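# Move the towel from the low shelf onto the rail

## Task

Pick up the towel lying on the low shelf and drape it across the rail so that a substantial share of it hangs down on both sides. The rail must remain upright, and the robot must not topple or be left leaning, or the task counts as failed.

## Robot and tools

ROBOT. The LinearBot has a base that can drive in any direction and a column about 1.75 m tall. A carriage slides 1.0 m along the column (lift_m) and holds two identical six-joint arms, each ending in a two-finger gripper. Arm bases sit near 0.57 m + lift_m above the floor, and some carriage parts hang about 0.15 m lower. A hand reaches up to 0.78 m from its shoulder but only about 0.38 m below its arm base. A hand is roughly 0.16 m long and 0.1 m wide (0.14 m when open), with thin tapered fingertips. Parked arm: joints 1 to 6 = 0, 0.05, 0.05, 1.45, 0, 0. With both arms parked the robot is about 0.95 m wide and 0.7 m long. Cameras: carriage_camera is fixed and looks ahead, tilted about 20 degrees down. left_wrist_camera and right_wrist_camera look out past the fingertips. Images are 896x504.

FRAMES. All positions are in metres. The base frame has its origin on the floor under the base centre, with x forward, y left and z up. The readings left_hand and right_hand give the point between each hand's finger pads in this frame. Their quat_wxyz gives orientation: the hand's z axis runs along the fingers and its y axis is the opening direction. A hand pointing straight up with joints 1, 5 and 6 at 0 reads (1, 0, 0, 0). base_odometry is in the odometry frame, which is the base frame at the start. It is built from wheel turns only, so slip shows up as travel. Heading is in radians, left positive, from -3.142 to 3.142. Hand readings and heading can both be a little wrong, more so at long reach or after turns.

move. One action per call; every argument except cameras belongs to the action.
- base: an object with exactly one key. Each is a relative offset from where the base last reported itself, never a pose. translate_m is forward(+)/back in metres, -2 to 2. strafe_m is left(+)/right in metres, -2 to 2. rotate_rad turns in place, counter-clockwise(+), -6.3 to 6.3.
- joints: absolute targets, keyed by name; any subset may be given. lift_m is 0 to 1 m. For each arm (prefix left_ or right_):
  - joint1_rad: -2.617 to 3.054, turns the arm about the vertical; 0 is forward, positive is left.
  - joint2_rad: shoulder, 0 to 3.141. At 0 the upper arm points back and level, at 1.57 it is upright, and at 3.14 it points forward and level.
  - joint3_rad: elbow, 0 to 3.141; 0 is folded and 3.14 is straight.
  - joint4_rad: wrist pitch, -1.57 to 1.57; positive raises the fingertips.
  - joint5_rad: wrist yaw, -1.57 to 1.57; positive swings the fingertips to the RIGHT.
  - joint6_rad: roll about the finger axis, -2.094 to 2.094.
  - gripper_m: gap between the pads, 0 to 0.093 m.
- speeds: per-action caps. translate_m and strafe_m 0.02 to 0.5 m/s; rotate_rad 0.05 to 1.57 rad/s; lift_m 0.08 to 0.25 m/s. The maximum is the default.
- min_time_s: 0.1 to 8 s, a minimum duration for each arm and gripper motion. Use it for straighter, gentler arm moves.
- cameras: a list drawn from carriage_camera, left_wrist_camera, right_wrist_camera, all. If omitted or set to all, every camera is returned; [] returns none.
All motions start together. An action lasts at most 15 s, and a base move ends with time_out after 14 s. Joints you leave out may still be driving toward an earlier target. Unknown keys make the call invalid. Out-of-range values get it refused. If a call is refused, or a stop interrupts it, the remaining move, wait and finished_scene calls in that reply are skipped.

RESULTS. A result gives the state plus images; the pictures line gives the order of the images. The move line reads done, or the worst status among the motions. base_status and joint_status can read:
- done: for the base, the wheels turned as commanded, even if they slipped.
- off_target: stopped short and may still be pushing.
- contact_stop or time_out: the old target is dropped and the motion holds where it stopped.
- not_followed: a self-collision check held back that arm's targets; the gripper still acts.
- limit_stop_at_motor_heat.
on_its_own lists uncommanded behaviour; "held at" shows a target, not a reading. motor_effort shows percent of maximum, with the action's peak in brackets. If lift effort keeps falling while the lift descends, a hand is resting on something. Joint torques are given in joint order; joints 1 to 3 wrap at ±28 N m. Gripper readings: a firm grip on a hard part reads up to 0.005 m under its width, and an empty closed gripper reads about 0.000. To release, command well above the reading. The towel is soft, so a target far below the touch reading squeezes it hard. MOTOR HOT appears at 75 °C. At 100 °C an OVER-TEMPERATURE FAULT drops that arm for 30 to 60 s or more.

wait: seconds from 0 to 10, plus optional cameras. It commands nothing and just reports.

zoom_image: camera name and region [x0, y0, x1, y1] in pixels of that camera's latest image, up to 504x504. Only cameras included in the latest images can be zoomed.

read_manual: section "licences" returns URDF licence texts only.

finished_scene: scene = current scene number. The first call only asks you to check your work. A second call in a later reply ends the scene for good, and the goal must then hold without the robot.

CAUTIONS.
- Tipping: the robot cannot get up after a fall. A high carriage, outstretched or loaded arms, pulling and abrupt stops all raise the risk. Only images reveal a lean.
- Contact: the base stops on contact, but late, and can coast up to about 0.35 m at full speed. Arms have no contact stop; a blocked arm keeps pressing and then snaps to its target once free. If pressed against something, back off about 0.2 m along the way you came.
- Do not reverse under a table edge.
- Heat: level, stretched or loaded arms overheat within minutes, so park arms to cool them.
- Arm on arm: never let the arms strike or squeeze each other. If an arm is withheld, move that arm clear first and the other one afterwards.
- Avoid drops, slams, hard pushes, and knocking the rail over.
- The simulation keeps running while you think, holding the last command.

Each tool is called after "Request:" by a JSON object that holds its "name" and its "arguments".

## Session

Request:
{"name": "move", "arguments": {}}

Scene clock: 0.00 s.
Joint torques (N m): no reading
base_odometry: x=+0.000 y=+0.000 heading=+0.000
base_status: not commanded
joint_positions: lift_m=+0.300 left_joint1_rad=-0.008 left_joint2_rad=+0.038 left_joint3_rad=+0.056 left_joint4_rad=+1.461 left_joint5_rad=+0.046 left_joint6_rad=+0.033 left_gripper_m=+0.094 right_joint1_rad=+0.002 right_joint2_rad=+0.049 right_joint3_rad=+0.045 right_joint4_rad=+1.456 right_joint5_rad=-0.001 right_joint6_rad=+0.034 right_gripper_m=+0.094
joint_status: not commanded
motor_effort: lift_m=+23 drive_wheels=-2
left_hand: x=+0.2871 y=+0.3316 z=+1.3237 quat_wxyz=(+0.999, +0.024, +0.045, +0.011) (m; base frame)
right_hand: x=+0.2954 y=-0.3395 z=+1.3207 quat_wxyz=(+0.998, +0.001, +0.060, +0.018) (m; base frame)
pictures: carriage_camera, left_wrist_camera, right_wrist_camera

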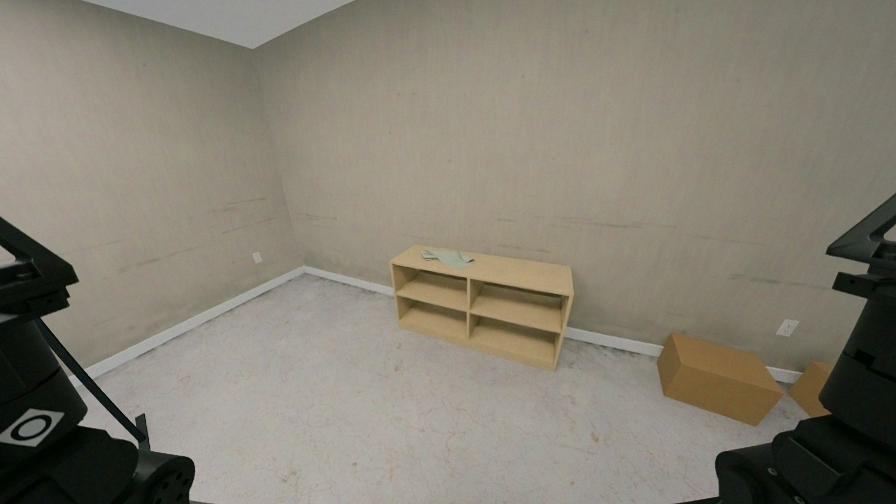

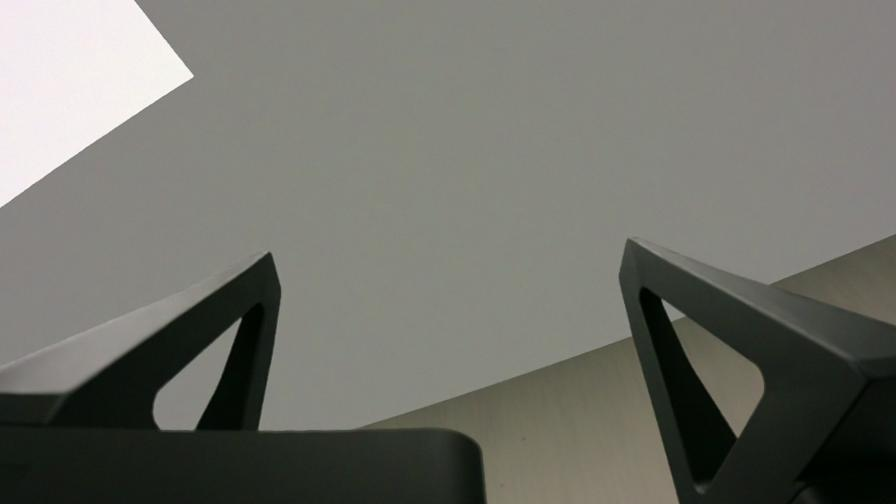

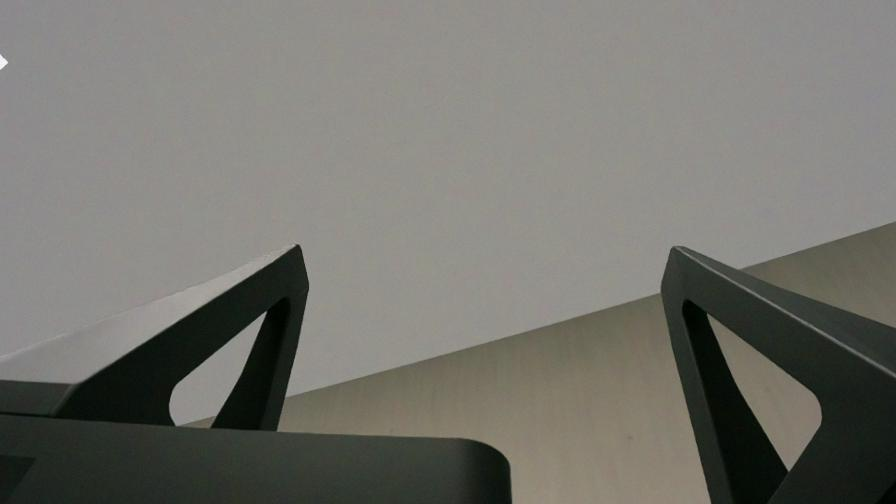

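Request:
{"name": "zoom_image", "arguments": {"camera": "carriage_camera", "region": [370, 220, 600, 380]}}

Request:
{"name": "move", "arguments": {"base": {"rotate_rad": -1.4}, "cameras": ["carriage_camera"]}}

Scaled by 2.191 from the camera's 896x504 image, which has a finer 1280x720 frame.

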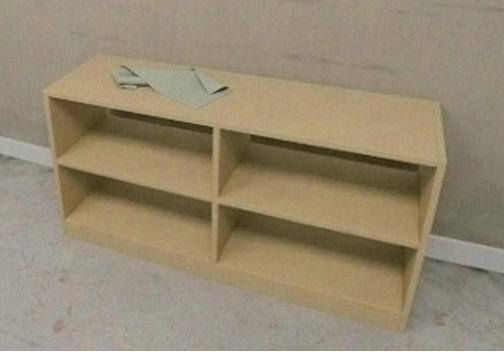

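Scene clock: 8.17 s.
Joint torques (N m): left_arm=[-0.28 4.04 5.93 -0.21 0.01 -0.08] | right_arm=[-0.24 3.99 6.16 -0.18 0.05 0.07]
move: done
base_odometry: x=+0.000 y=+0.000 heading=-1.400
base_status: done
joint_positions: lift_m=+0.300 left_joint1_rad=-0.008 left_joint2_rad=+0.038 left_joint3_rad=+0.056 left_joint4_rad=+1.461 left_joint5_rad=+0.046 left_joint6_rad=+0.033 left_gripper_m=+0.094 right_joint1_rad=+0.002 right_joint2_rad=+0.049 right_joint3_rad=+0.045 right_joint4_rad=+1.456 right_joint5_rad=+0.000 right_joint6_rad=+0.034 right_gripper_m=+0.094
joint_status: not commanded
motor_effort: lift_m=+23(23) drive_wheels=+7(15)
left_hand: x=+0.2872 y=+0.3316 z=+1.3236 quat_wxyz=(+0.999, +0.024, +0.046, +0.011) (m; base frame)
right_hand: x=+0.2954 y=-0.3396 z=+1.3207 quat_wxyz=(+0.998, +0.001, +0.060, +0.018) (m; base frame)
pictures: carriage_camera

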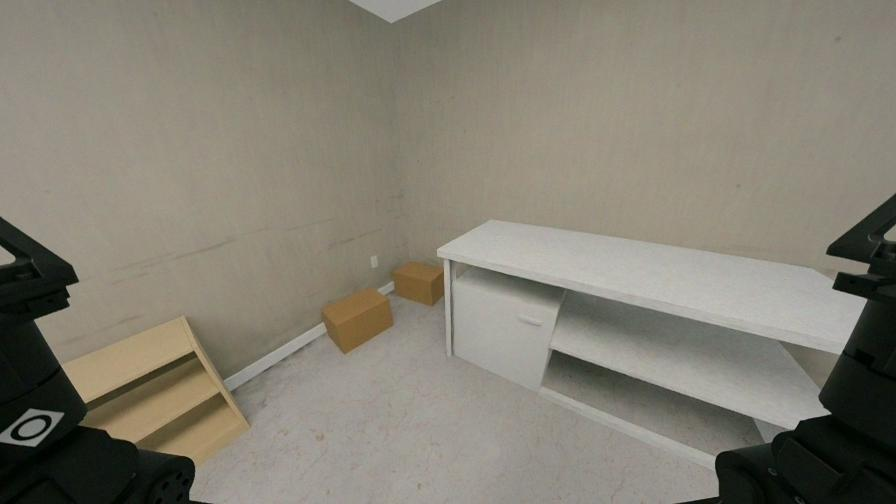

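Request:
{"name": "move", "arguments": {"base": {"rotate_rad": -1.4}, "cameras": ["carriage_camera"]}}

Request:
{"name": "move", "arguments": {"base": {"rotate_rad": -1.4}, "cameras": ["carriage_camera"]}}

Scene clock: 14.17 s.
Joint torques (N m): left_arm=[-0.4 4.07 5.75 -0.22 0.02 -0.08] | right_arm=[-0.21 3.96 6.17 -0.17 0.06 0.07]
move: done
base_odometry: x=+0.000 y=+0.000 heading=-2.799
base_status: done
joint_positions: lift_m=+0.300 left_joint1_rad=-0.008 left_joint2_rad=+0.038 left_joint3_rad=+0.056 left_joint4_rad=+1.460 left_joint5_rad=+0.046 left_joint6_rad=+0.033 left_gripper_m=+0.094 right_joint1_rad=+0.002 right_joint2_rad=+0.049 right_joint3_rad=+0.045 right_joint4_rad=+1.456 right_joint5_rad=+0.000 right_joint6_rad=+0.034 right_gripper_m=+0.094
joint_status: not commanded
motor_effort: lift_m=+23(23) drive_wheels=+7(15)
left_hand: x=+0.2874 y=+0.3316 z=+1.3236 quat_wxyz=(+0.999, +0.024, +0.046, +0.011) (m; base frame)
right_hand: x=+0.2954 y=-0.3396 z=+1.3207 quat_wxyz=(+0.998, +0.001, +0.060, +0.018) (m; base frame)
pictures: carriage_camera

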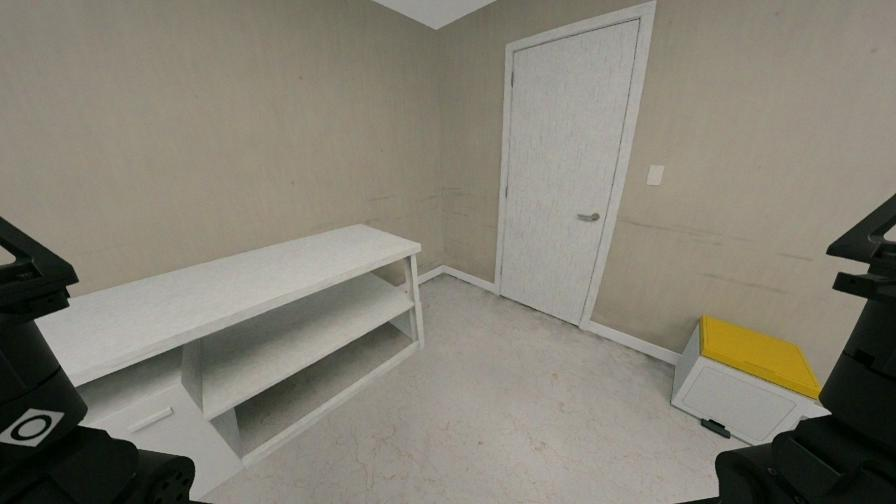

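Scene clock: 17.10 s.
Joint torques (N m): left_arm=[-0.29 4.03 5.85 -0.19 -0.02 -0.09] | right_arm=[-0.23 3.97 6.15 -0.19 0.05 0.08]
move: done
base_odometry: x=+0.000 y=+0.000 heading=+2.085
base_status: done
joint_positions: lift_m=+0.300 left_joint1_rad=-0.008 left_joint2_rad=+0.038 left_joint3_rad=+0.056 left_joint4_rad=+1.460 left_joint5_rad=+0.046 left_joint6_rad=+0.033 left_gripper_m=+0.094 right_joint1_rad=+0.002 right_joint2_rad=+0.049 right_joint3_rad=+0.045 right_joint4_rad=+1.456 right_joint5_rad=+0.000 right_joint6_rad=+0.034 right_gripper_m=+0.094
joint_status: not commanded
motor_effort: lift_m=+23(23) drive_wheels=+7(15)
left_hand: x=+0.2875 y=+0.3316 z=+1.3236 quat_wxyz=(+0.999, +0.024, +0.046, +0.011) (m; base frame)
right_hand: x=+0.2954 y=-0.3397 z=+1.3207 quat_wxyz=(+0.998, +0.001, +0.060, +0.018) (m; base frame)
pictures: carriage_camera

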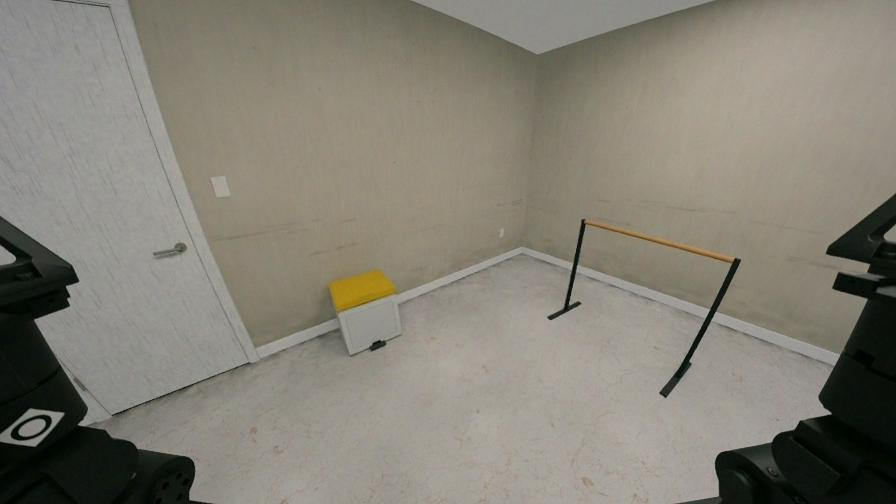

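Request:
{"name": "move", "arguments": {"base": {"rotate_rad": -2.485}, "cameras": []}}

Request:
{"name": "move", "arguments": {"base": {"strafe_m": 0.4}, "cameras": []}}

Request:
{"name": "move", "arguments": {"base": {"translate_m": 0.65}, "cameras": ["carriage_camera"]}}

Request:
{"name": "zoom_image", "arguments": {"camera": "carriage_camera", "region": [180, 200, 500, 420]}}

Scene clock: 38.67 s.
Joint torques (N m): left_arm=[-0.29 4.05 5.85 -0.19 0 -0.08] | right_arm=[-0.23 3.97 6.15 -0.17 0.04 0.07]
move: done
base_odometry: x=+0.000 y=+0.000 heading=-0.400
base_status: done
joint_positions: lift_m=+0.300 left_joint1_rad=-0.008 left_joint2_rad=+0.038 left_joint3_rad=+0.056 left_joint4_rad=+1.459 left_joint5_rad=+0.046 left_joint6_rad=+0.033 left_gripper_m=+0.094 right_joint1_rad=+0.002 right_joint2_rad=+0.049 right_joint3_rad=+0.045 right_joint4_rad=+1.455 right_joint5_rad=+0.001 right_joint6_rad=+0.034 right_gripper_m=+0.094
joint_status: not commanded
motor_effort: lift_m=+23(23) drive_wheels=+7(16)
left_hand: x=+0.2877 y=+0.3316 z=+1.3236 quat_wxyz=(+0.999, +0.024, +0.047, +0.011) (m; base frame)
right_hand: x=+0.2956 y=-0.3398 z=+1.3206 quat_wxyz=(+0.998, +0.001, +0.060, +0.018) (m; base frame)
pictures: none
No camera images: "cameras" was empty.

Scene clock: 41.80 s.
Joint torques (N m): left_arm=[-0.27 4.01 5.82 -0.21 0 -0.08] | right_arm=[-0.32 3.92 6.12 -0.17 0.06 0.06]
move: done
base_odometry: x=+0.156 y=+0.368 heading=-0.401
base_status: done
joint_positions: lift_m=+0.300 left_joint1_rad=-0.009 left_joint2_rad=+0.038 left_joint3_rad=+0.056 left_joint4_rad=+1.459 left_joint5_rad=+0.046 left_joint6_rad=+0.033 left_gripper_m=+0.094 right_joint1_rad=+0.002 right_joint2_rad=+0.049 right_joint3_rad=+0.045 right_joint4_rad=+1.455 right_joint5_rad=+0.000 right_joint6_rad=+0.034 right_gripper_m=+0.094
joint_status: not commanded
motor_effort: lift_m=+23(23) drive_wheels=-5(17)
left_hand: x=+0.2877 y=+0.3316 z=+1.3236 quat_wxyz=(+0.999, +0.024, +0.047, +0.011) (m; base frame)
right_hand: x=+0.2956 y=-0.3397 z=+1.3206 quat_wxyz=(+0.998, +0.001, +0.060, +0.018) (m; base frame)
pictures: none
No camera images: "cameras" was empty.

Scene clock: 45.30 s.
Joint torques (N m): left_arm=[-0.27 3.99 5.7 -0.23 0 -0.1] | right_arm=[-0.21 4.14 5.9 -0.17 0.05 0.07]
move: done
base_odometry: x=+0.755 y=+0.115 heading=-0.400
base_status: done
joint_positions: lift_m=+0.300 left_joint1_rad=-0.009 left_joint2_rad=+0.038 left_joint3_rad=+0.056 left_joint4_rad=+1.460 left_joint5_rad=+0.046 left_joint6_rad=+0.033 left_gripper_m=+0.094 right_joint1_rad=+0.002 right_joint2_rad=+0.049 right_joint3_rad=+0.045 right_joint4_rad=+1.455 right_joint5_rad=+0.000 right_joint6_rad=+0.034 right_gripper_m=+0.094
joint_status: not commanded
motor_effort: lift_m=+23(23) drive_wheels=-5(15)
left_hand: x=+0.2876 y=+0.3316 z=+1.3236 quat_wxyz=(+0.999, +0.024, +0.046, +0.011) (m; base frame)
right_hand: x=+0.2955 y=-0.3397 z=+1.3207 quat_wxyz=(+0.998, +0.001, +0.060, +0.018) (m; base frame)
pictures: carriage_camera

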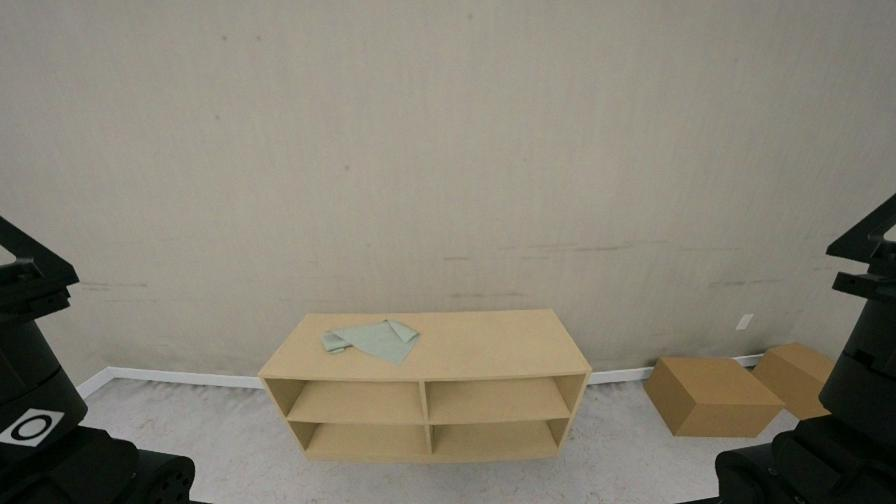

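Scaled by 1.575 from the camera's 896x504 image, which has a finer 1280x720 frame.

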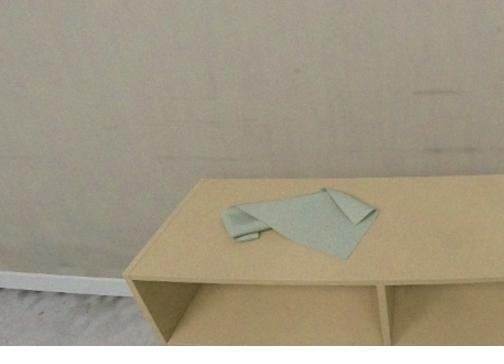

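Request:
{"name": "move", "arguments": {"joints": {"lift_m": 0.25, "left_joint1_rad": 0, "left_joint2_rad": 2.2, "left_joint3_rad": 1.4, "left_joint4_rad": -0.77, "left_joint5_rad": 0, "left_joint6_rad": 0, "left_gripper_m": 0.09}, "base": {"strafe_m": -0.12}, "min_time_s": 2.5, "cameras": []}}

Request:
{"name": "move", "arguments": {"base": {"translate_m": 0.22}, "speeds": {"translate_m": 0.2}}}

Scene clock: 68.97 s.
Joint torques (N m): left_arm=[0.32 -9.22 6.95 0.38 -0.08 -0.14] | right_arm=[-0.21 3.96 6.16 -0.18 0.06 0.07]
move: done
base_odometry: x=+0.709 y=+0.004 heading=-0.400
base_status: done
joint_positions: lift_m=+0.250 left_joint1_rad=-0.007 left_joint2_rad=+2.169 left_joint3_rad=+1.390 left_joint4_rad=-0.748 left_joint5_rad=+0.010 left_joint6_rad=+0.007 left_gripper_m=+0.090 right_joint1_rad=+0.002 right_joint2_rad=+0.049 right_joint3_rad=+0.045 right_joint4_rad=+1.455 right_joint5_rad=+0.000 right_joint6_rad=+0.034 right_gripper_m=+0.094
joint_status: all done
motor_effort: lift_m=+20(20) drive_wheels=-1(12)
left_hand: x=+0.6603 y=+0.3353 z=+0.7979 quat_wxyz=(+0.022, +0.007, +1.000, -0.005) (m; base frame)
right_hand: x=+0.2955 y=-0.3396 z=+1.2710 quat_wxyz=(+0.998, +0.001, +0.060, +0.018) (m; base frame)
pictures: none
No camera images: "cameras" was empty.

Scene clock: 71.13 s.
Joint torques (N m): left_arm=[0.4 -9.09 6.79 0.42 -0.06 -0.14] | right_arm=[-0.2 3.89 6.3 -0.14 0.05 0.08]
move: done
base_odometry: x=+0.911 y=-0.082 heading=-0.401
base_status: done
joint_positions: lift_m=+0.250 left_joint1_rad=-0.007 left_joint2_rad=+2.169 left_joint3_rad=+1.391 left_joint4_rad=-0.755 left_joint5_rad=+0.009 left_joint6_rad=+0.007 left_gripper_m=+0.090 right_joint1_rad=+0.002 right_joint2_rad=+0.049 right_joint3_rad=+0.045 right_joint4_rad=+1.455 right_joint5_rad=+0.000 right_joint6_rad=+0.034 right_gripper_m=+0.094
joint_status: not commanded
motor_effort: lift_m=+20(20) drive_wheels=-6(13)
left_hand: x=+0.6592 y=+0.3354 z=+0.7982 quat_wxyz=(+0.019, +0.007, +1.000, -0.005) (m; base frame)
right_hand: x=+0.2955 y=-0.3396 z=+1.2710 quat_wxyz=(+0.998, +0.001, +0.060, +0.018) (m; base frame)
pictures: carriage_camera, left_wrist_camera, right_wrist_camera
camera_calibration:
carriage_camera: T_world_to_cam=[[-0.00559344, -0.999683, -0.0245389, 0.0325955], [-0.377647, 0.0248338, -0.925616, 1.24266], [0.925933, 0.00408966, -0.377667, 0.288453], [0, 0, 0, 1]] pos_world=[0.202381, 0.000545588, 1.25996]
left_wrist_camera: T_world_to_cam=[[-0.037628, -0.998881, 0.0286555, 0.33796], [-0.827894, 0.0472202, 0.558894, 0.0878833], [-0.559621, -0.00269364, -0.828744, 1.15484], [0, 0, 0, 1]] pos_world=[0.731751, 0.336543, 0.898269]
right_wrist_camera: T_world_to_cam=[[0.064293, -0.996578, 0.051953, -0.411601], [0.744425, 0.013224, -0.667575, 0.647562], [0.664604, 0.0815955, 0.742728, -0.984127], [0, 0, 0, 1]] pos_world=[0.198456, -0.338455, 1.18462]

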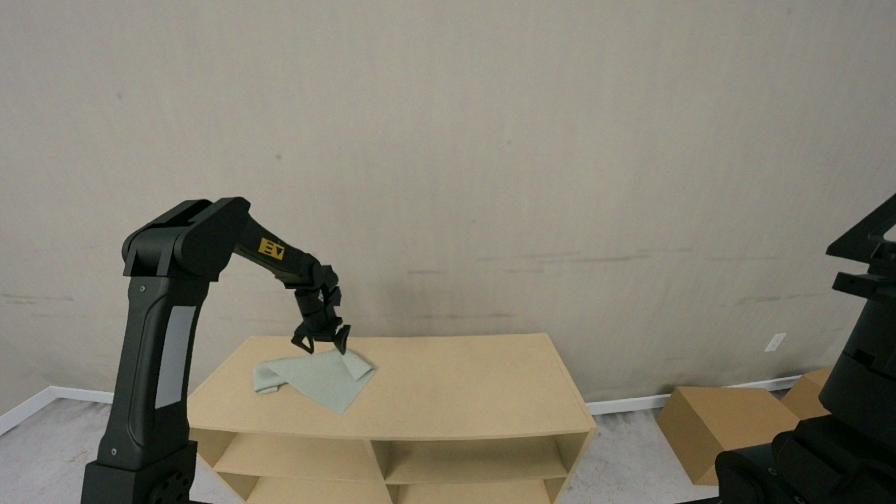

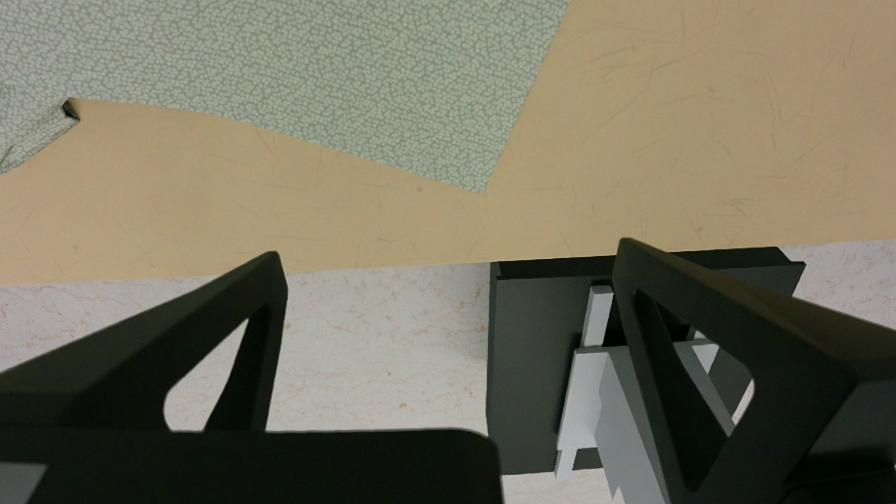

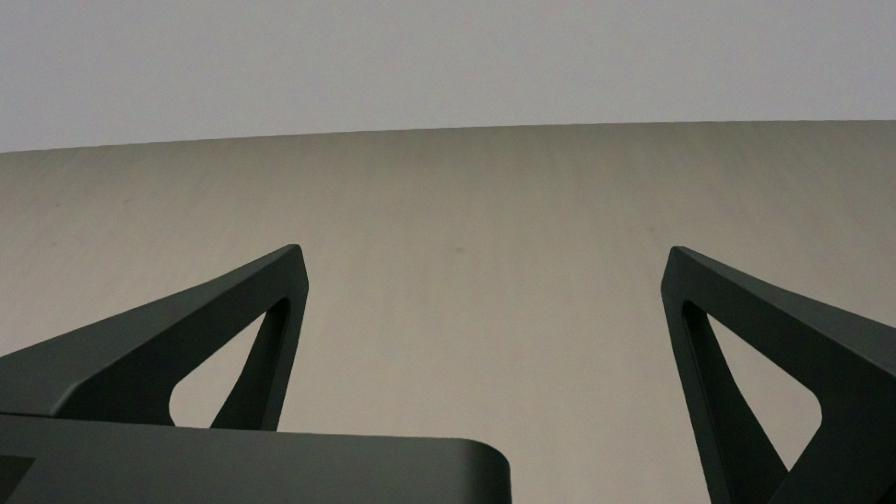

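Request:
{"name": "move", "arguments": {"joints": {"lift_m": 0.06, "left_gripper_m": 0.05}, "base": {"translate_m": -0.034}, "cameras": ["left_wrist_camera", "carriage_camera"]}}

Request:
{"name": "zoom_image", "arguments": {"camera": "carriage_camera", "region": [200, 260, 500, 480]}}

Scene clock: 81.90 s.
Joint torques (N m): left_arm=[0.28 -6.05 3.79 0.93 -0.05 -0.13] | right_arm=[-0.23 3.97 6.34 -0.18 0.07 0.06]
move: done
base_odometry: x=+0.880 y=-0.068 heading=-0.401
base_status: done
joint_positions: lift_m=+0.061 left_joint1_rad=-0.007 left_joint2_rad=+2.135 left_joint3_rad=+1.434 left_joint4_rad=-0.791 left_joint5_rad=+0.008 left_joint6_rad=+0.006 left_gripper_m=+0.050 right_joint1_rad=+0.002 right_joint2_rad=+0.049 right_joint3_rad=+0.045 right_joint4_rad=+1.455 right_joint5_rad=+0.000 right_joint6_rad=+0.034 right_gripper_m=+0.094
joint_status: all done
motor_effort: lift_m=+17(20) drive_wheels=+3(12)
left_hand: x=+0.6709 y=+0.3355 z=+0.6309 quat_wxyz=(+0.039, +0.006, +0.999, -0.004) (m; base frame)
right_hand: x=+0.2955 y=-0.3396 z=+1.0814 quat_wxyz=(+0.998, +0.001, +0.060, +0.018) (m; base frame)
pictures: carriage_camera, left_wrist_camera
camera_calibration:
carriage_camera: T_world_to_cam=[[-0.00559344, -0.999683, -0.0245389, 0.0279407], [-0.377647, 0.0248338, -0.925616, 1.06708], [0.925933, 0.00408966, -0.377667, 0.216814], [0, 0, 0, 1]] pos_world=[0.202381, 0.000545588, 1.07027]
left_wrist_camera: T_world_to_cam=[[-0.0375617, -0.998937, 0.0267152, 0.344443], [-0.849863, 0.0459965, 0.524993, 0.22757], [-0.525664, -0.00298466, -0.850687, 1.01388], [0, 0, 0, 1]] pos_world=[0.739299, 0.336636, 0.733817]

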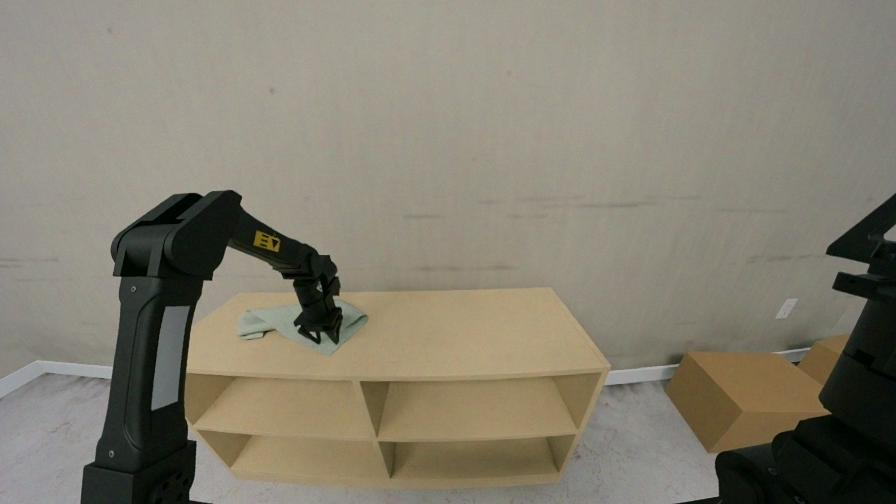

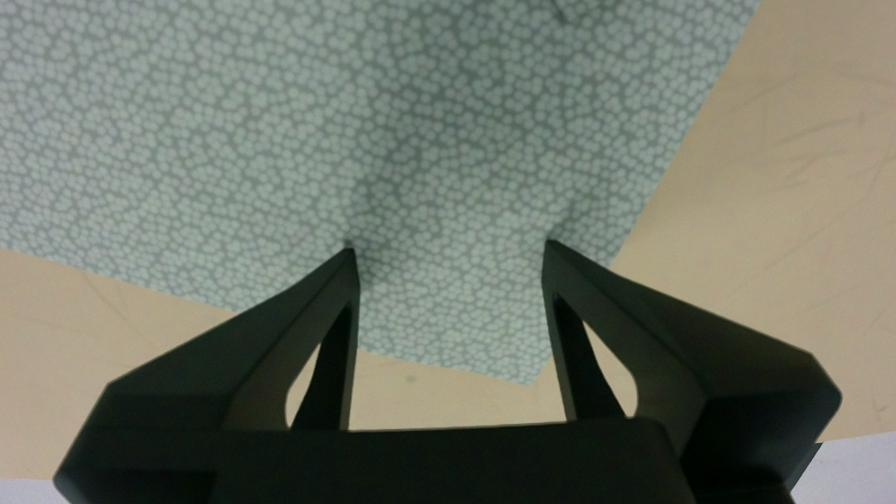

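Scaled by 1.680 from the camera's 896x504 image, which has a finer 1280x720 frame.

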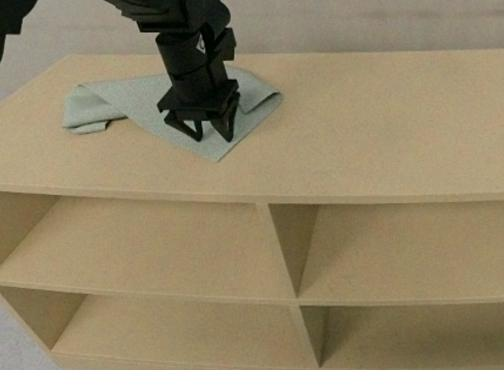

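Request:
{"name": "move", "arguments": {"joints": {"lift_m": 0.07}, "cameras": []}}

Request:
{"name": "move", "arguments": {"joints": {"left_gripper_m": 0.0}, "min_time_s": 1.5, "cameras": ["left_wrist_camera"]}}

Request:
{"name": "move", "arguments": {"joints": {"lift_m": 0.17}, "cameras": ["left_wrist_camera", "carriage_camera"]}}

Scene clock: 86.67 s.
Joint torques (N m): left_arm=[0.29 -7.75 4.01 0.72 -0.07 -0.14] | right_arm=[-0.18 3.95 6.13 -0.19 0.04 0.06]
move: done
base_odometry: x=+0.880 y=-0.068 heading=-0.401
base_status: not commanded
joint_positions: lift_m=+0.070 left_joint1_rad=-0.007 left_joint2_rad=+2.152 left_joint3_rad=+1.429 left_joint4_rad=-0.774 left_joint5_rad=+0.008 left_joint6_rad=+0.005 left_gripper_m=+0.050 right_joint1_rad=+0.002 right_joint2_rad=+0.049 right_joint3_rad=+0.045 right_joint4_rad=+1.455 right_joint5_rad=+0.000 right_joint6_rad=+0.034 right_gripper_m=+0.094
joint_status: all done
motor_effort: lift_m=+24(29) drive_wheels=+2(3)
left_hand: x=+0.6710 y=+0.3355 z=+0.6329 quat_wxyz=(+0.037, +0.006, +0.999, -0.004) (m; base frame)
right_hand: x=+0.2955 y=-0.3396 z=+1.0905 quat_wxyz=(+0.998, +0.001, +0.060, +0.018) (m; base frame)
pictures: none
No camera images: "cameras" was empty.

Scene clock: 88.47 s.
Joint torques (N m): left_arm=[0.29 -7.75 4.03 0.73 -0.01 -0.15] | right_arm=[-0.21 3.99 6.17 -0.18 0.05 0.05]
move: done
base_odometry: x=+0.880 y=-0.068 heading=-0.401
base_status: not commanded
joint_positions: lift_m=+0.070 left_joint1_rad=-0.007 left_joint2_rad=+2.152 left_joint3_rad=+1.429 left_joint4_rad=-0.774 left_joint5_rad=+0.005 left_joint6_rad=+0.005 left_gripper_m=+0.001 right_joint1_rad=+0.002 right_joint2_rad=+0.049 right_joint3_rad=+0.045 right_joint4_rad=+1.455 right_joint5_rad=+0.000 right_joint6_rad=+0.034 right_gripper_m=+0.094
joint_status: all done
motor_effort: lift_m=+24(24) drive_wheels=+3(3)
left_hand: x=+0.6710 y=+0.3360 z=+0.6329 quat_wxyz=(+0.037, +0.006, +0.999, -0.003) (m; base frame)
right_hand: x=+0.2955 y=-0.3396 z=+1.0905 quat_wxyz=(+0.998, +0.001, +0.060, +0.018) (m; base frame)
pictures: left_wrist_camera
camera_calibration:
left_wrist_camera: T_world_to_cam=[[-0.0368347, -0.999037, 0.0238429, 0.346281], [-0.847487, 0.043872, 0.528999, 0.223182], [-0.529536, -0.000721047, -0.848287, 1.01595], [0, 0, 0, 1]] pos_world=[0.739882, 0.336889, 0.735499]

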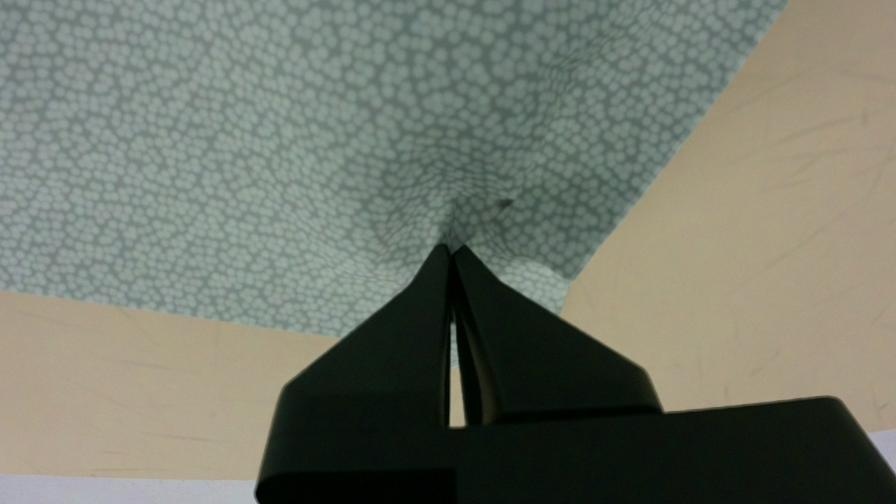

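Scene clock: 89.40 s.
Joint torques (N m): left_arm=[0.32 -10.22 5.46 0.56 -0.04 -0.13] | right_arm=[-0.21 3.92 6.16 -0.18 0.06 0.08]
move: done
base_odometry: x=+0.880 y=-0.068 heading=-0.401
base_status: not commanded
joint_positions: lift_m=+0.170 left_joint1_rad=-0.007 left_joint2_rad=+2.180 left_joint3_rad=+1.409 left_joint4_rad=-0.770 left_joint5_rad=+0.005 left_joint6_rad=+0.005 left_gripper_m=+0.001 right_joint1_rad=+0.002 right_joint2_rad=+0.049 right_joint3_rad=+0.045 right_joint4_rad=+1.455 right_joint5_rad=+0.000 right_joint6_rad=+0.034 right_gripper_m=+0.094
joint_status: all done
motor_effort: lift_m=+25(30) drive_wheels=-1(3)
left_hand: x=+0.6605 y=+0.3361 z=+0.7174 quat_wxyz=(+0.015, +0.006, +1.000, -0.003) (m; base frame)
right_hand: x=+0.2955 y=-0.3396 z=+1.1904 quat_wxyz=(+0.998, +0.001, +0.060, +0.018) (m; base frame)
pictures: carriage_camera, left_wrist_camera
camera_calibration:
carriage_camera: T_world_to_cam=[[-0.00559344, -0.999683, -0.0245389, 0.0306176], [-0.377647, 0.0248338, -0.925616, 1.16805], [0.925933, 0.00408966, -0.377667, 0.258012], [0, 0, 0, 1]] pos_world=[0.202381, 0.000545588, 1.17936]
left_wrist_camera: T_world_to_cam=[[-0.0357601, -0.999044, 0.0251376, 0.342313], [-0.823473, 0.0437089, 0.56567, 0.127428], [-0.566228, -0.000471732, -0.824249, 1.08898], [0, 0, 0, 1]] pos_world=[0.733786, 0.33693, 0.816904]

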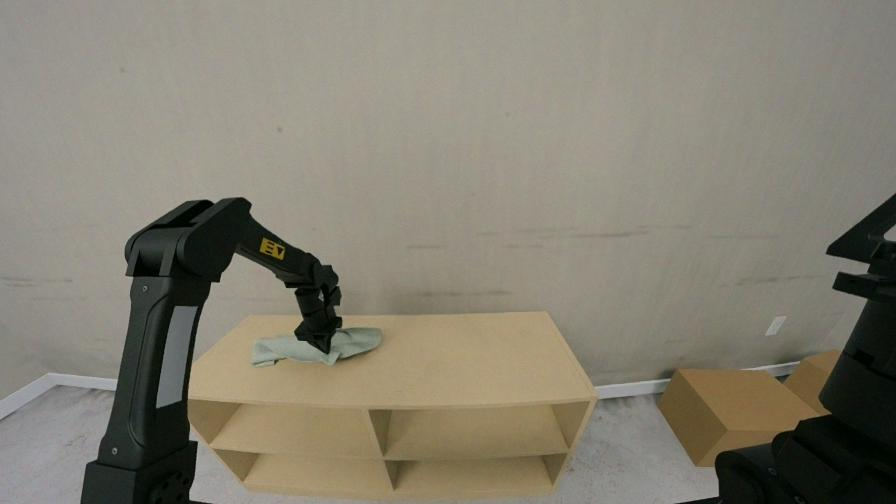

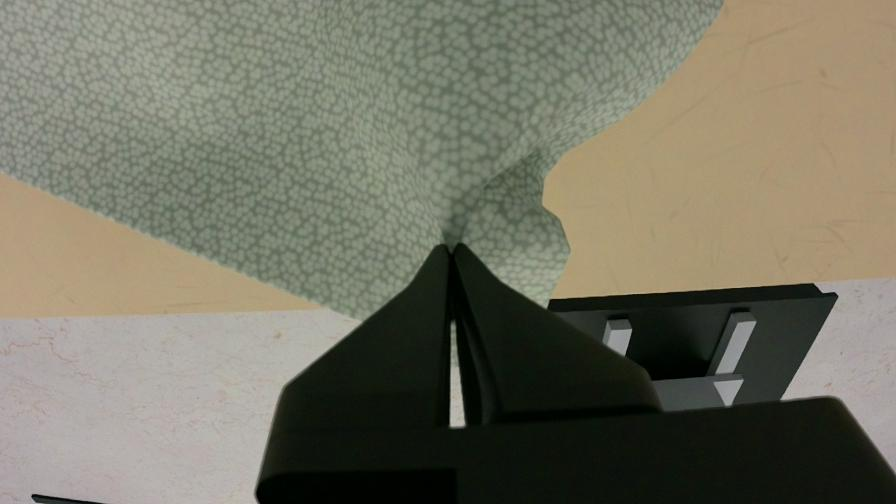

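Request:
{"name": "move", "arguments": {"joints": {"lift_m": 0.65}, "cameras": ["carriage_camera"]}}

Request:
{"name": "zoom_image", "arguments": {"camera": "carriage_camera", "region": [150, 180, 600, 500]}}

Scene clock: 93.53 s.
Joint torques (N m): left_arm=[0.09 -10.24 5.29 0.54 -0.03 -0.16] | right_arm=[-0.21 3.9 6.13 -0.19 0.06 0.07]
move: done
base_odometry: x=+0.880 y=-0.068 heading=-0.401
base_status: not commanded
joint_positions: lift_m=+0.650 left_joint1_rad=-0.005 left_joint2_rad=+2.181 left_joint3_rad=+1.409 left_joint4_rad=-0.770 left_joint5_rad=+0.005 left_joint6_rad=+0.005 left_gripper_m=+0.001 right_joint1_rad=+0.002 right_joint2_rad=+0.049 right_joint3_rad=+0.045 right_joint4_rad=+1.455 right_joint5_rad=+0.000 right_joint6_rad=+0.034 right_gripper_m=+0.094
joint_status: all done
motor_effort: lift_m=+25(30) drive_wheels=+2(3)
left_hand: x=+0.6603 y=+0.3368 z=+1.1970 quat_wxyz=(+0.014, +0.005, +1.000, -0.003) (m; base frame)
right_hand: x=+0.2955 y=-0.3396 z=+1.6704 quat_wxyz=(+0.998, +0.001, +0.060, +0.018) (m; base frame)
pictures: carriage_camera
camera_calibration:
carriage_camera: T_world_to_cam=[[-0.00559344, -0.999683, -0.0245389, 0.0423958], [-0.377647, 0.0248338, -0.925616, 1.61233], [0.925933, 0.00408966, -0.377667, 0.439285], [0, 0, 0, 1]] pos_world=[0.202381, 0.000545588, 1.65934]

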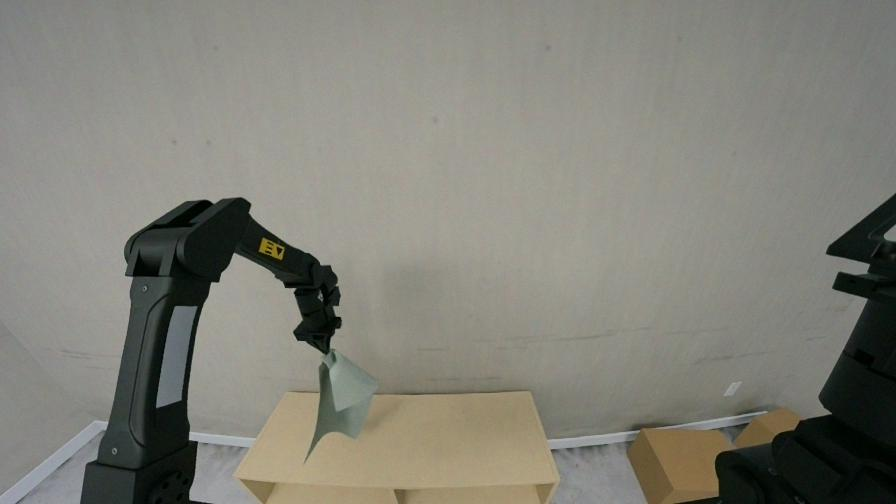

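Scaled by 1.120 from the camera's 896x504 image, which has a finer 1280x720 frame.

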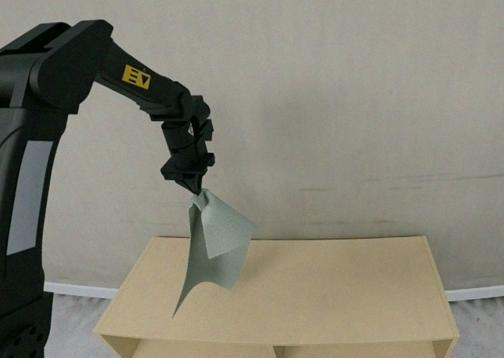

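Request:
{"name": "wait", "arguments": {"seconds": 1, "cameras": ["left_wrist_camera","carriage_camera"]}}

Scene clock: 101.00 s.
Joint torques (N m): left_arm=[0.2 -10.3 5.44 0.53 -0.05 -0.15] | right_arm=[-0.2 3.95 6.11 -0.17 0.05 0.07]
base_odometry: x=+0.880 y=-0.068 heading=-0.401
base_status: not commanded
joint_positions: lift_m=+0.650 left_joint1_rad=-0.005 left_joint2_rad=+2.181 left_joint3_rad=+1.409 left_joint4_rad=-0.770 left_joint5_rad=+0.005 left_joint6_rad=+0.005 left_gripper_m=+0.001 right_joint1_rad=+0.002 right_joint2_rad=+0.049 right_joint3_rad=+0.045 right_joint4_rad=+1.455 right_joint5_rad=+0.000 right_joint6_rad=+0.034 right_gripper_m=+0.094
joint_status: all done
motor_effort: lift_m=+25(30) drive_wheels=+2(3)
left_hand: x=+0.6603 y=+0.3368 z=+1.1970 quat_wxyz=(+0.014, +0.005, +1.000, -0.003) (m; base frame)
right_hand: x=+0.2955 y=-0.3396 z=+1.6704 quat_wxyz=(+0.998, +0.001, +0.060, +0.018) (m; base frame)
wait: 1.00 s; at rest from the start
pictures: carriage_camera, left_wrist_camera
camera_calibration:
carriage_camera: T_world_to_cam=[[-0.00559344, -0.999683, -0.0245389, 0.0423958], [-0.377647, 0.0248338, -0.925616, 1.61233], [0.925933, 0.00408966, -0.377667, 0.439285], [0, 0, 0, 1]] pos_world=[0.202381, 0.000545588, 1.65934]
left_wrist_camera: T_world_to_cam=[[-0.0338257, -0.999111, 0.0251708, 0.329713], [-0.822907, 0.0421349, 0.566612, -0.144987], [-0.567169, -0.00154713, -0.8236, 1.48436], [0, 0, 0, 1]] pos_world=[0.733724, 0.337825, 1.29637]

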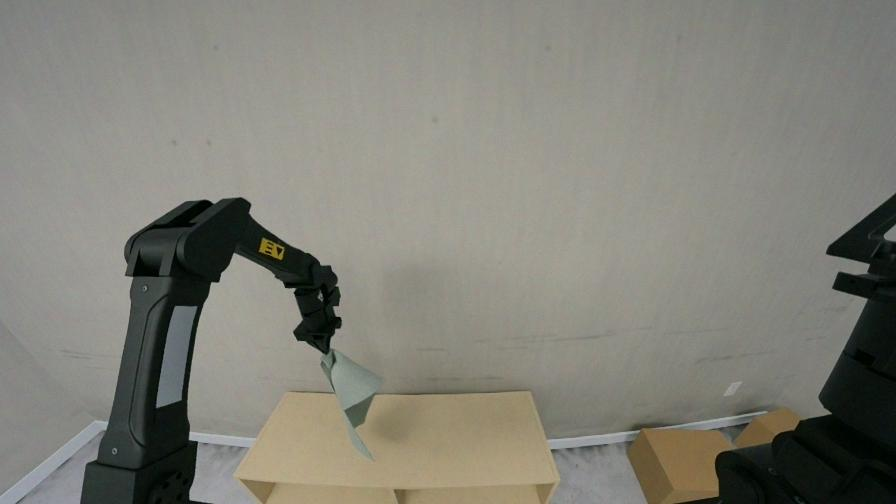

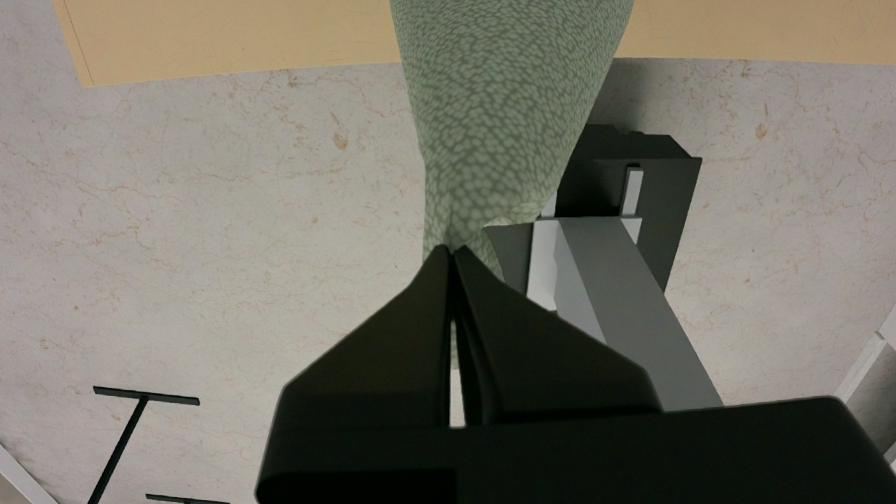

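Request:
{"name": "move", "arguments": {"base": {"translate_m": -0.3}, "speeds": {"translate_m": 0.3}, "cameras": []}}

Request:
{"name": "move", "arguments": {"base": {"rotate_rad": 1.382}, "speeds": {"rotate_rad": 0.7}, "cameras": ["carriage_camera"]}}

Scene clock: 114.87 s.
Joint torques (N m): left_arm=[0.13 -10.39 5.44 0.54 -0.01 -0.14] | right_arm=[-0.16 3.9 6.22 -0.16 0.06 0.08]
move: done
base_odometry: x=+0.603 y=+0.048 heading=-0.402
base_status: done
joint_positions: lift_m=+0.650 left_joint1_rad=-0.005 left_joint2_rad=+2.181 left_joint3_rad=+1.409 left_joint4_rad=-0.769 left_joint5_rad=+0.005 left_joint6_rad=+0.005 left_gripper_m=+0.001 right_joint1_rad=+0.002 right_joint2_rad=+0.049 right_joint3_rad=+0.045 right_joint4_rad=+1.455 right_joint5_rad=+0.000 right_joint6_rad=+0.034 right_gripper_m=+0.094
joint_status: not commanded
motor_effort: lift_m=+25(25) drive_wheels=-2(14)
left_hand: x=+0.6604 y=+0.3370 z=+1.1970 quat_wxyz=(+0.015, +0.005, +1.000, -0.002) (m; base frame)
right_hand: x=+0.2955 y=-0.3396 z=+1.6704 quat_wxyz=(+0.998, +0.001, +0.060, +0.018) (m; base frame)
pictures: none
No camera images: "cameras" was empty.

Scene clock: 118.17 s.
Joint torques (N m): left_arm=[-0.7 -10.29 5.44 0.55 -0.03 -0.14] | right_arm=[-0.13 3.92 6.12 -0.18 0.06 0.06]
move: done
base_odometry: x=+0.604 y=+0.049 heading=+0.980
base_status: done
joint_positions: lift_m=+0.650 left_joint1_rad=+0.005 left_joint2_rad=+2.181 left_joint3_rad=+1.409 left_joint4_rad=-0.769 left_joint5_rad=+0.004 left_joint6_rad=+0.005 left_gripper_m=+0.001 right_joint1_rad=+0.002 right_joint2_rad=+0.049 right_joint3_rad=+0.045 right_joint4_rad=+1.455 right_joint5_rad=+0.000 right_joint6_rad=+0.034 right_gripper_m=+0.094
joint_status: not commanded
motor_effort: lift_m=+25(25) drive_wheels=+8(14)
left_hand: x=+0.6604 y=+0.3408 z=+1.1970 quat_wxyz=(+0.015, +0.000, +1.000, -0.002) (m; base frame)
right_hand: x=+0.2955 y=-0.3397 z=+1.6704 quat_wxyz=(+0.998, +0.001, +0.060, +0.018) (m; base frame)
pictures: carriage_camera
camera_calibration:
carriage_camera: T_world_to_cam=[[-0.00559344, -0.999683, -0.0245389, 0.0423958], [-0.377647, 0.0248338, -0.925616, 1.61233], [0.925933, 0.00408966, -0.377667, 0.439285], [0, 0, 0, 1]] pos_world=[0.202381, 0.000545588, 1.65934]

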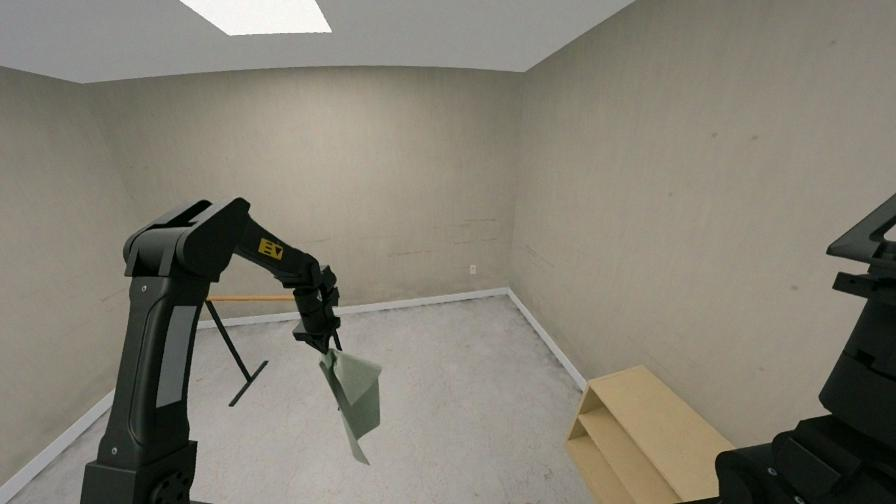

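Request:
{"name": "move", "arguments": {"base": {"strafe_m": 0.9}, "speeds": {"strafe_m": 0.35}, "joints": {"lift_m": 0.55}, "cameras": ["carriage_camera"]}}

Request:
{"name": "zoom_image", "arguments": {"camera": "carriage_camera", "region": [200, 210, 600, 490]}}

Scene clock: 125.60 s.
Joint torques (N m): left_arm=[-0.38 -10.56 5.5 0.53 0 -0.11] | right_arm=[-0.49 3.89 6.13 -0.18 0.06 0.07]
move: done
base_odometry: x=-0.145 y=+0.549 heading=+0.981
base_status: done
joint_positions: lift_m=+0.550 left_joint1_rad=+0.001 left_joint2_rad=+2.183 left_joint3_rad=+1.408 left_joint4_rad=-0.768 left_joint5_rad=+0.004 left_joint6_rad=+0.005 left_gripper_m=+0.001 right_joint1_rad=+0.002 right_joint2_rad=+0.049 right_joint3_rad=+0.045 right_joint4_rad=+1.455 right_joint5_rad=+0.000 right_joint6_rad=+0.034 right_gripper_m=+0.094
joint_status: all done
motor_effort: lift_m=+20(20) drive_wheels=-6(18)
left_hand: x=+0.6600 y=+0.3393 z=+1.0966 quat_wxyz=(+0.014, +0.002, +1.000, -0.002) (m; base frame)
right_hand: x=+0.2954 y=-0.3397 z=+1.5711 quat_wxyz=(+0.998, +0.001, +0.060, +0.018) (m; base frame)
pictures: carriage_camera
camera_calibration:
carriage_camera: T_world_to_cam=[[-0.00559344, -0.999683, -0.0245389, 0.039957], [-0.377647, 0.0248338, -0.925616, 1.52034], [0.925933, 0.00408966, -0.377667, 0.40175], [0, 0, 0, 1]] pos_world=[0.202381, 0.000545588, 1.55996]

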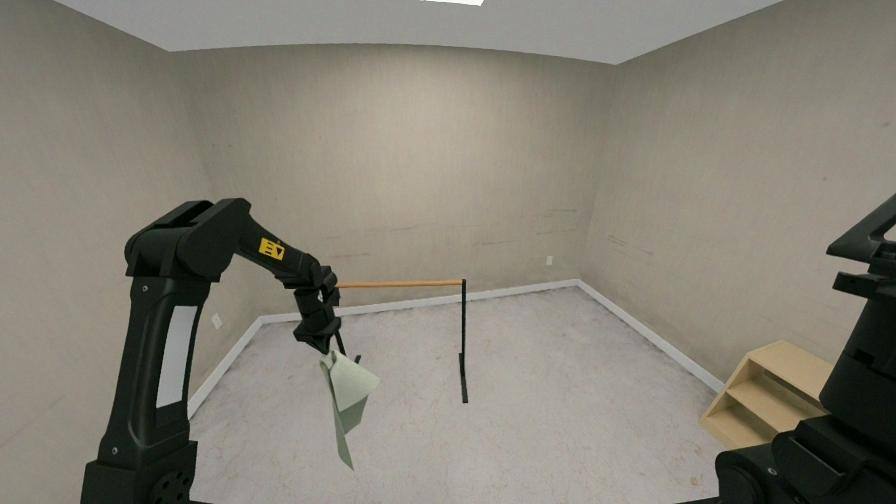

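Scaled by 1.260 from the camera's 896x504 image, which has a finer 1280x720 frame.

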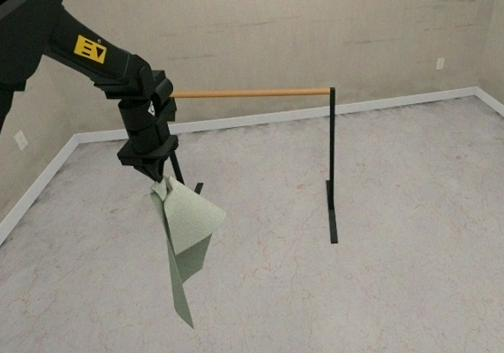

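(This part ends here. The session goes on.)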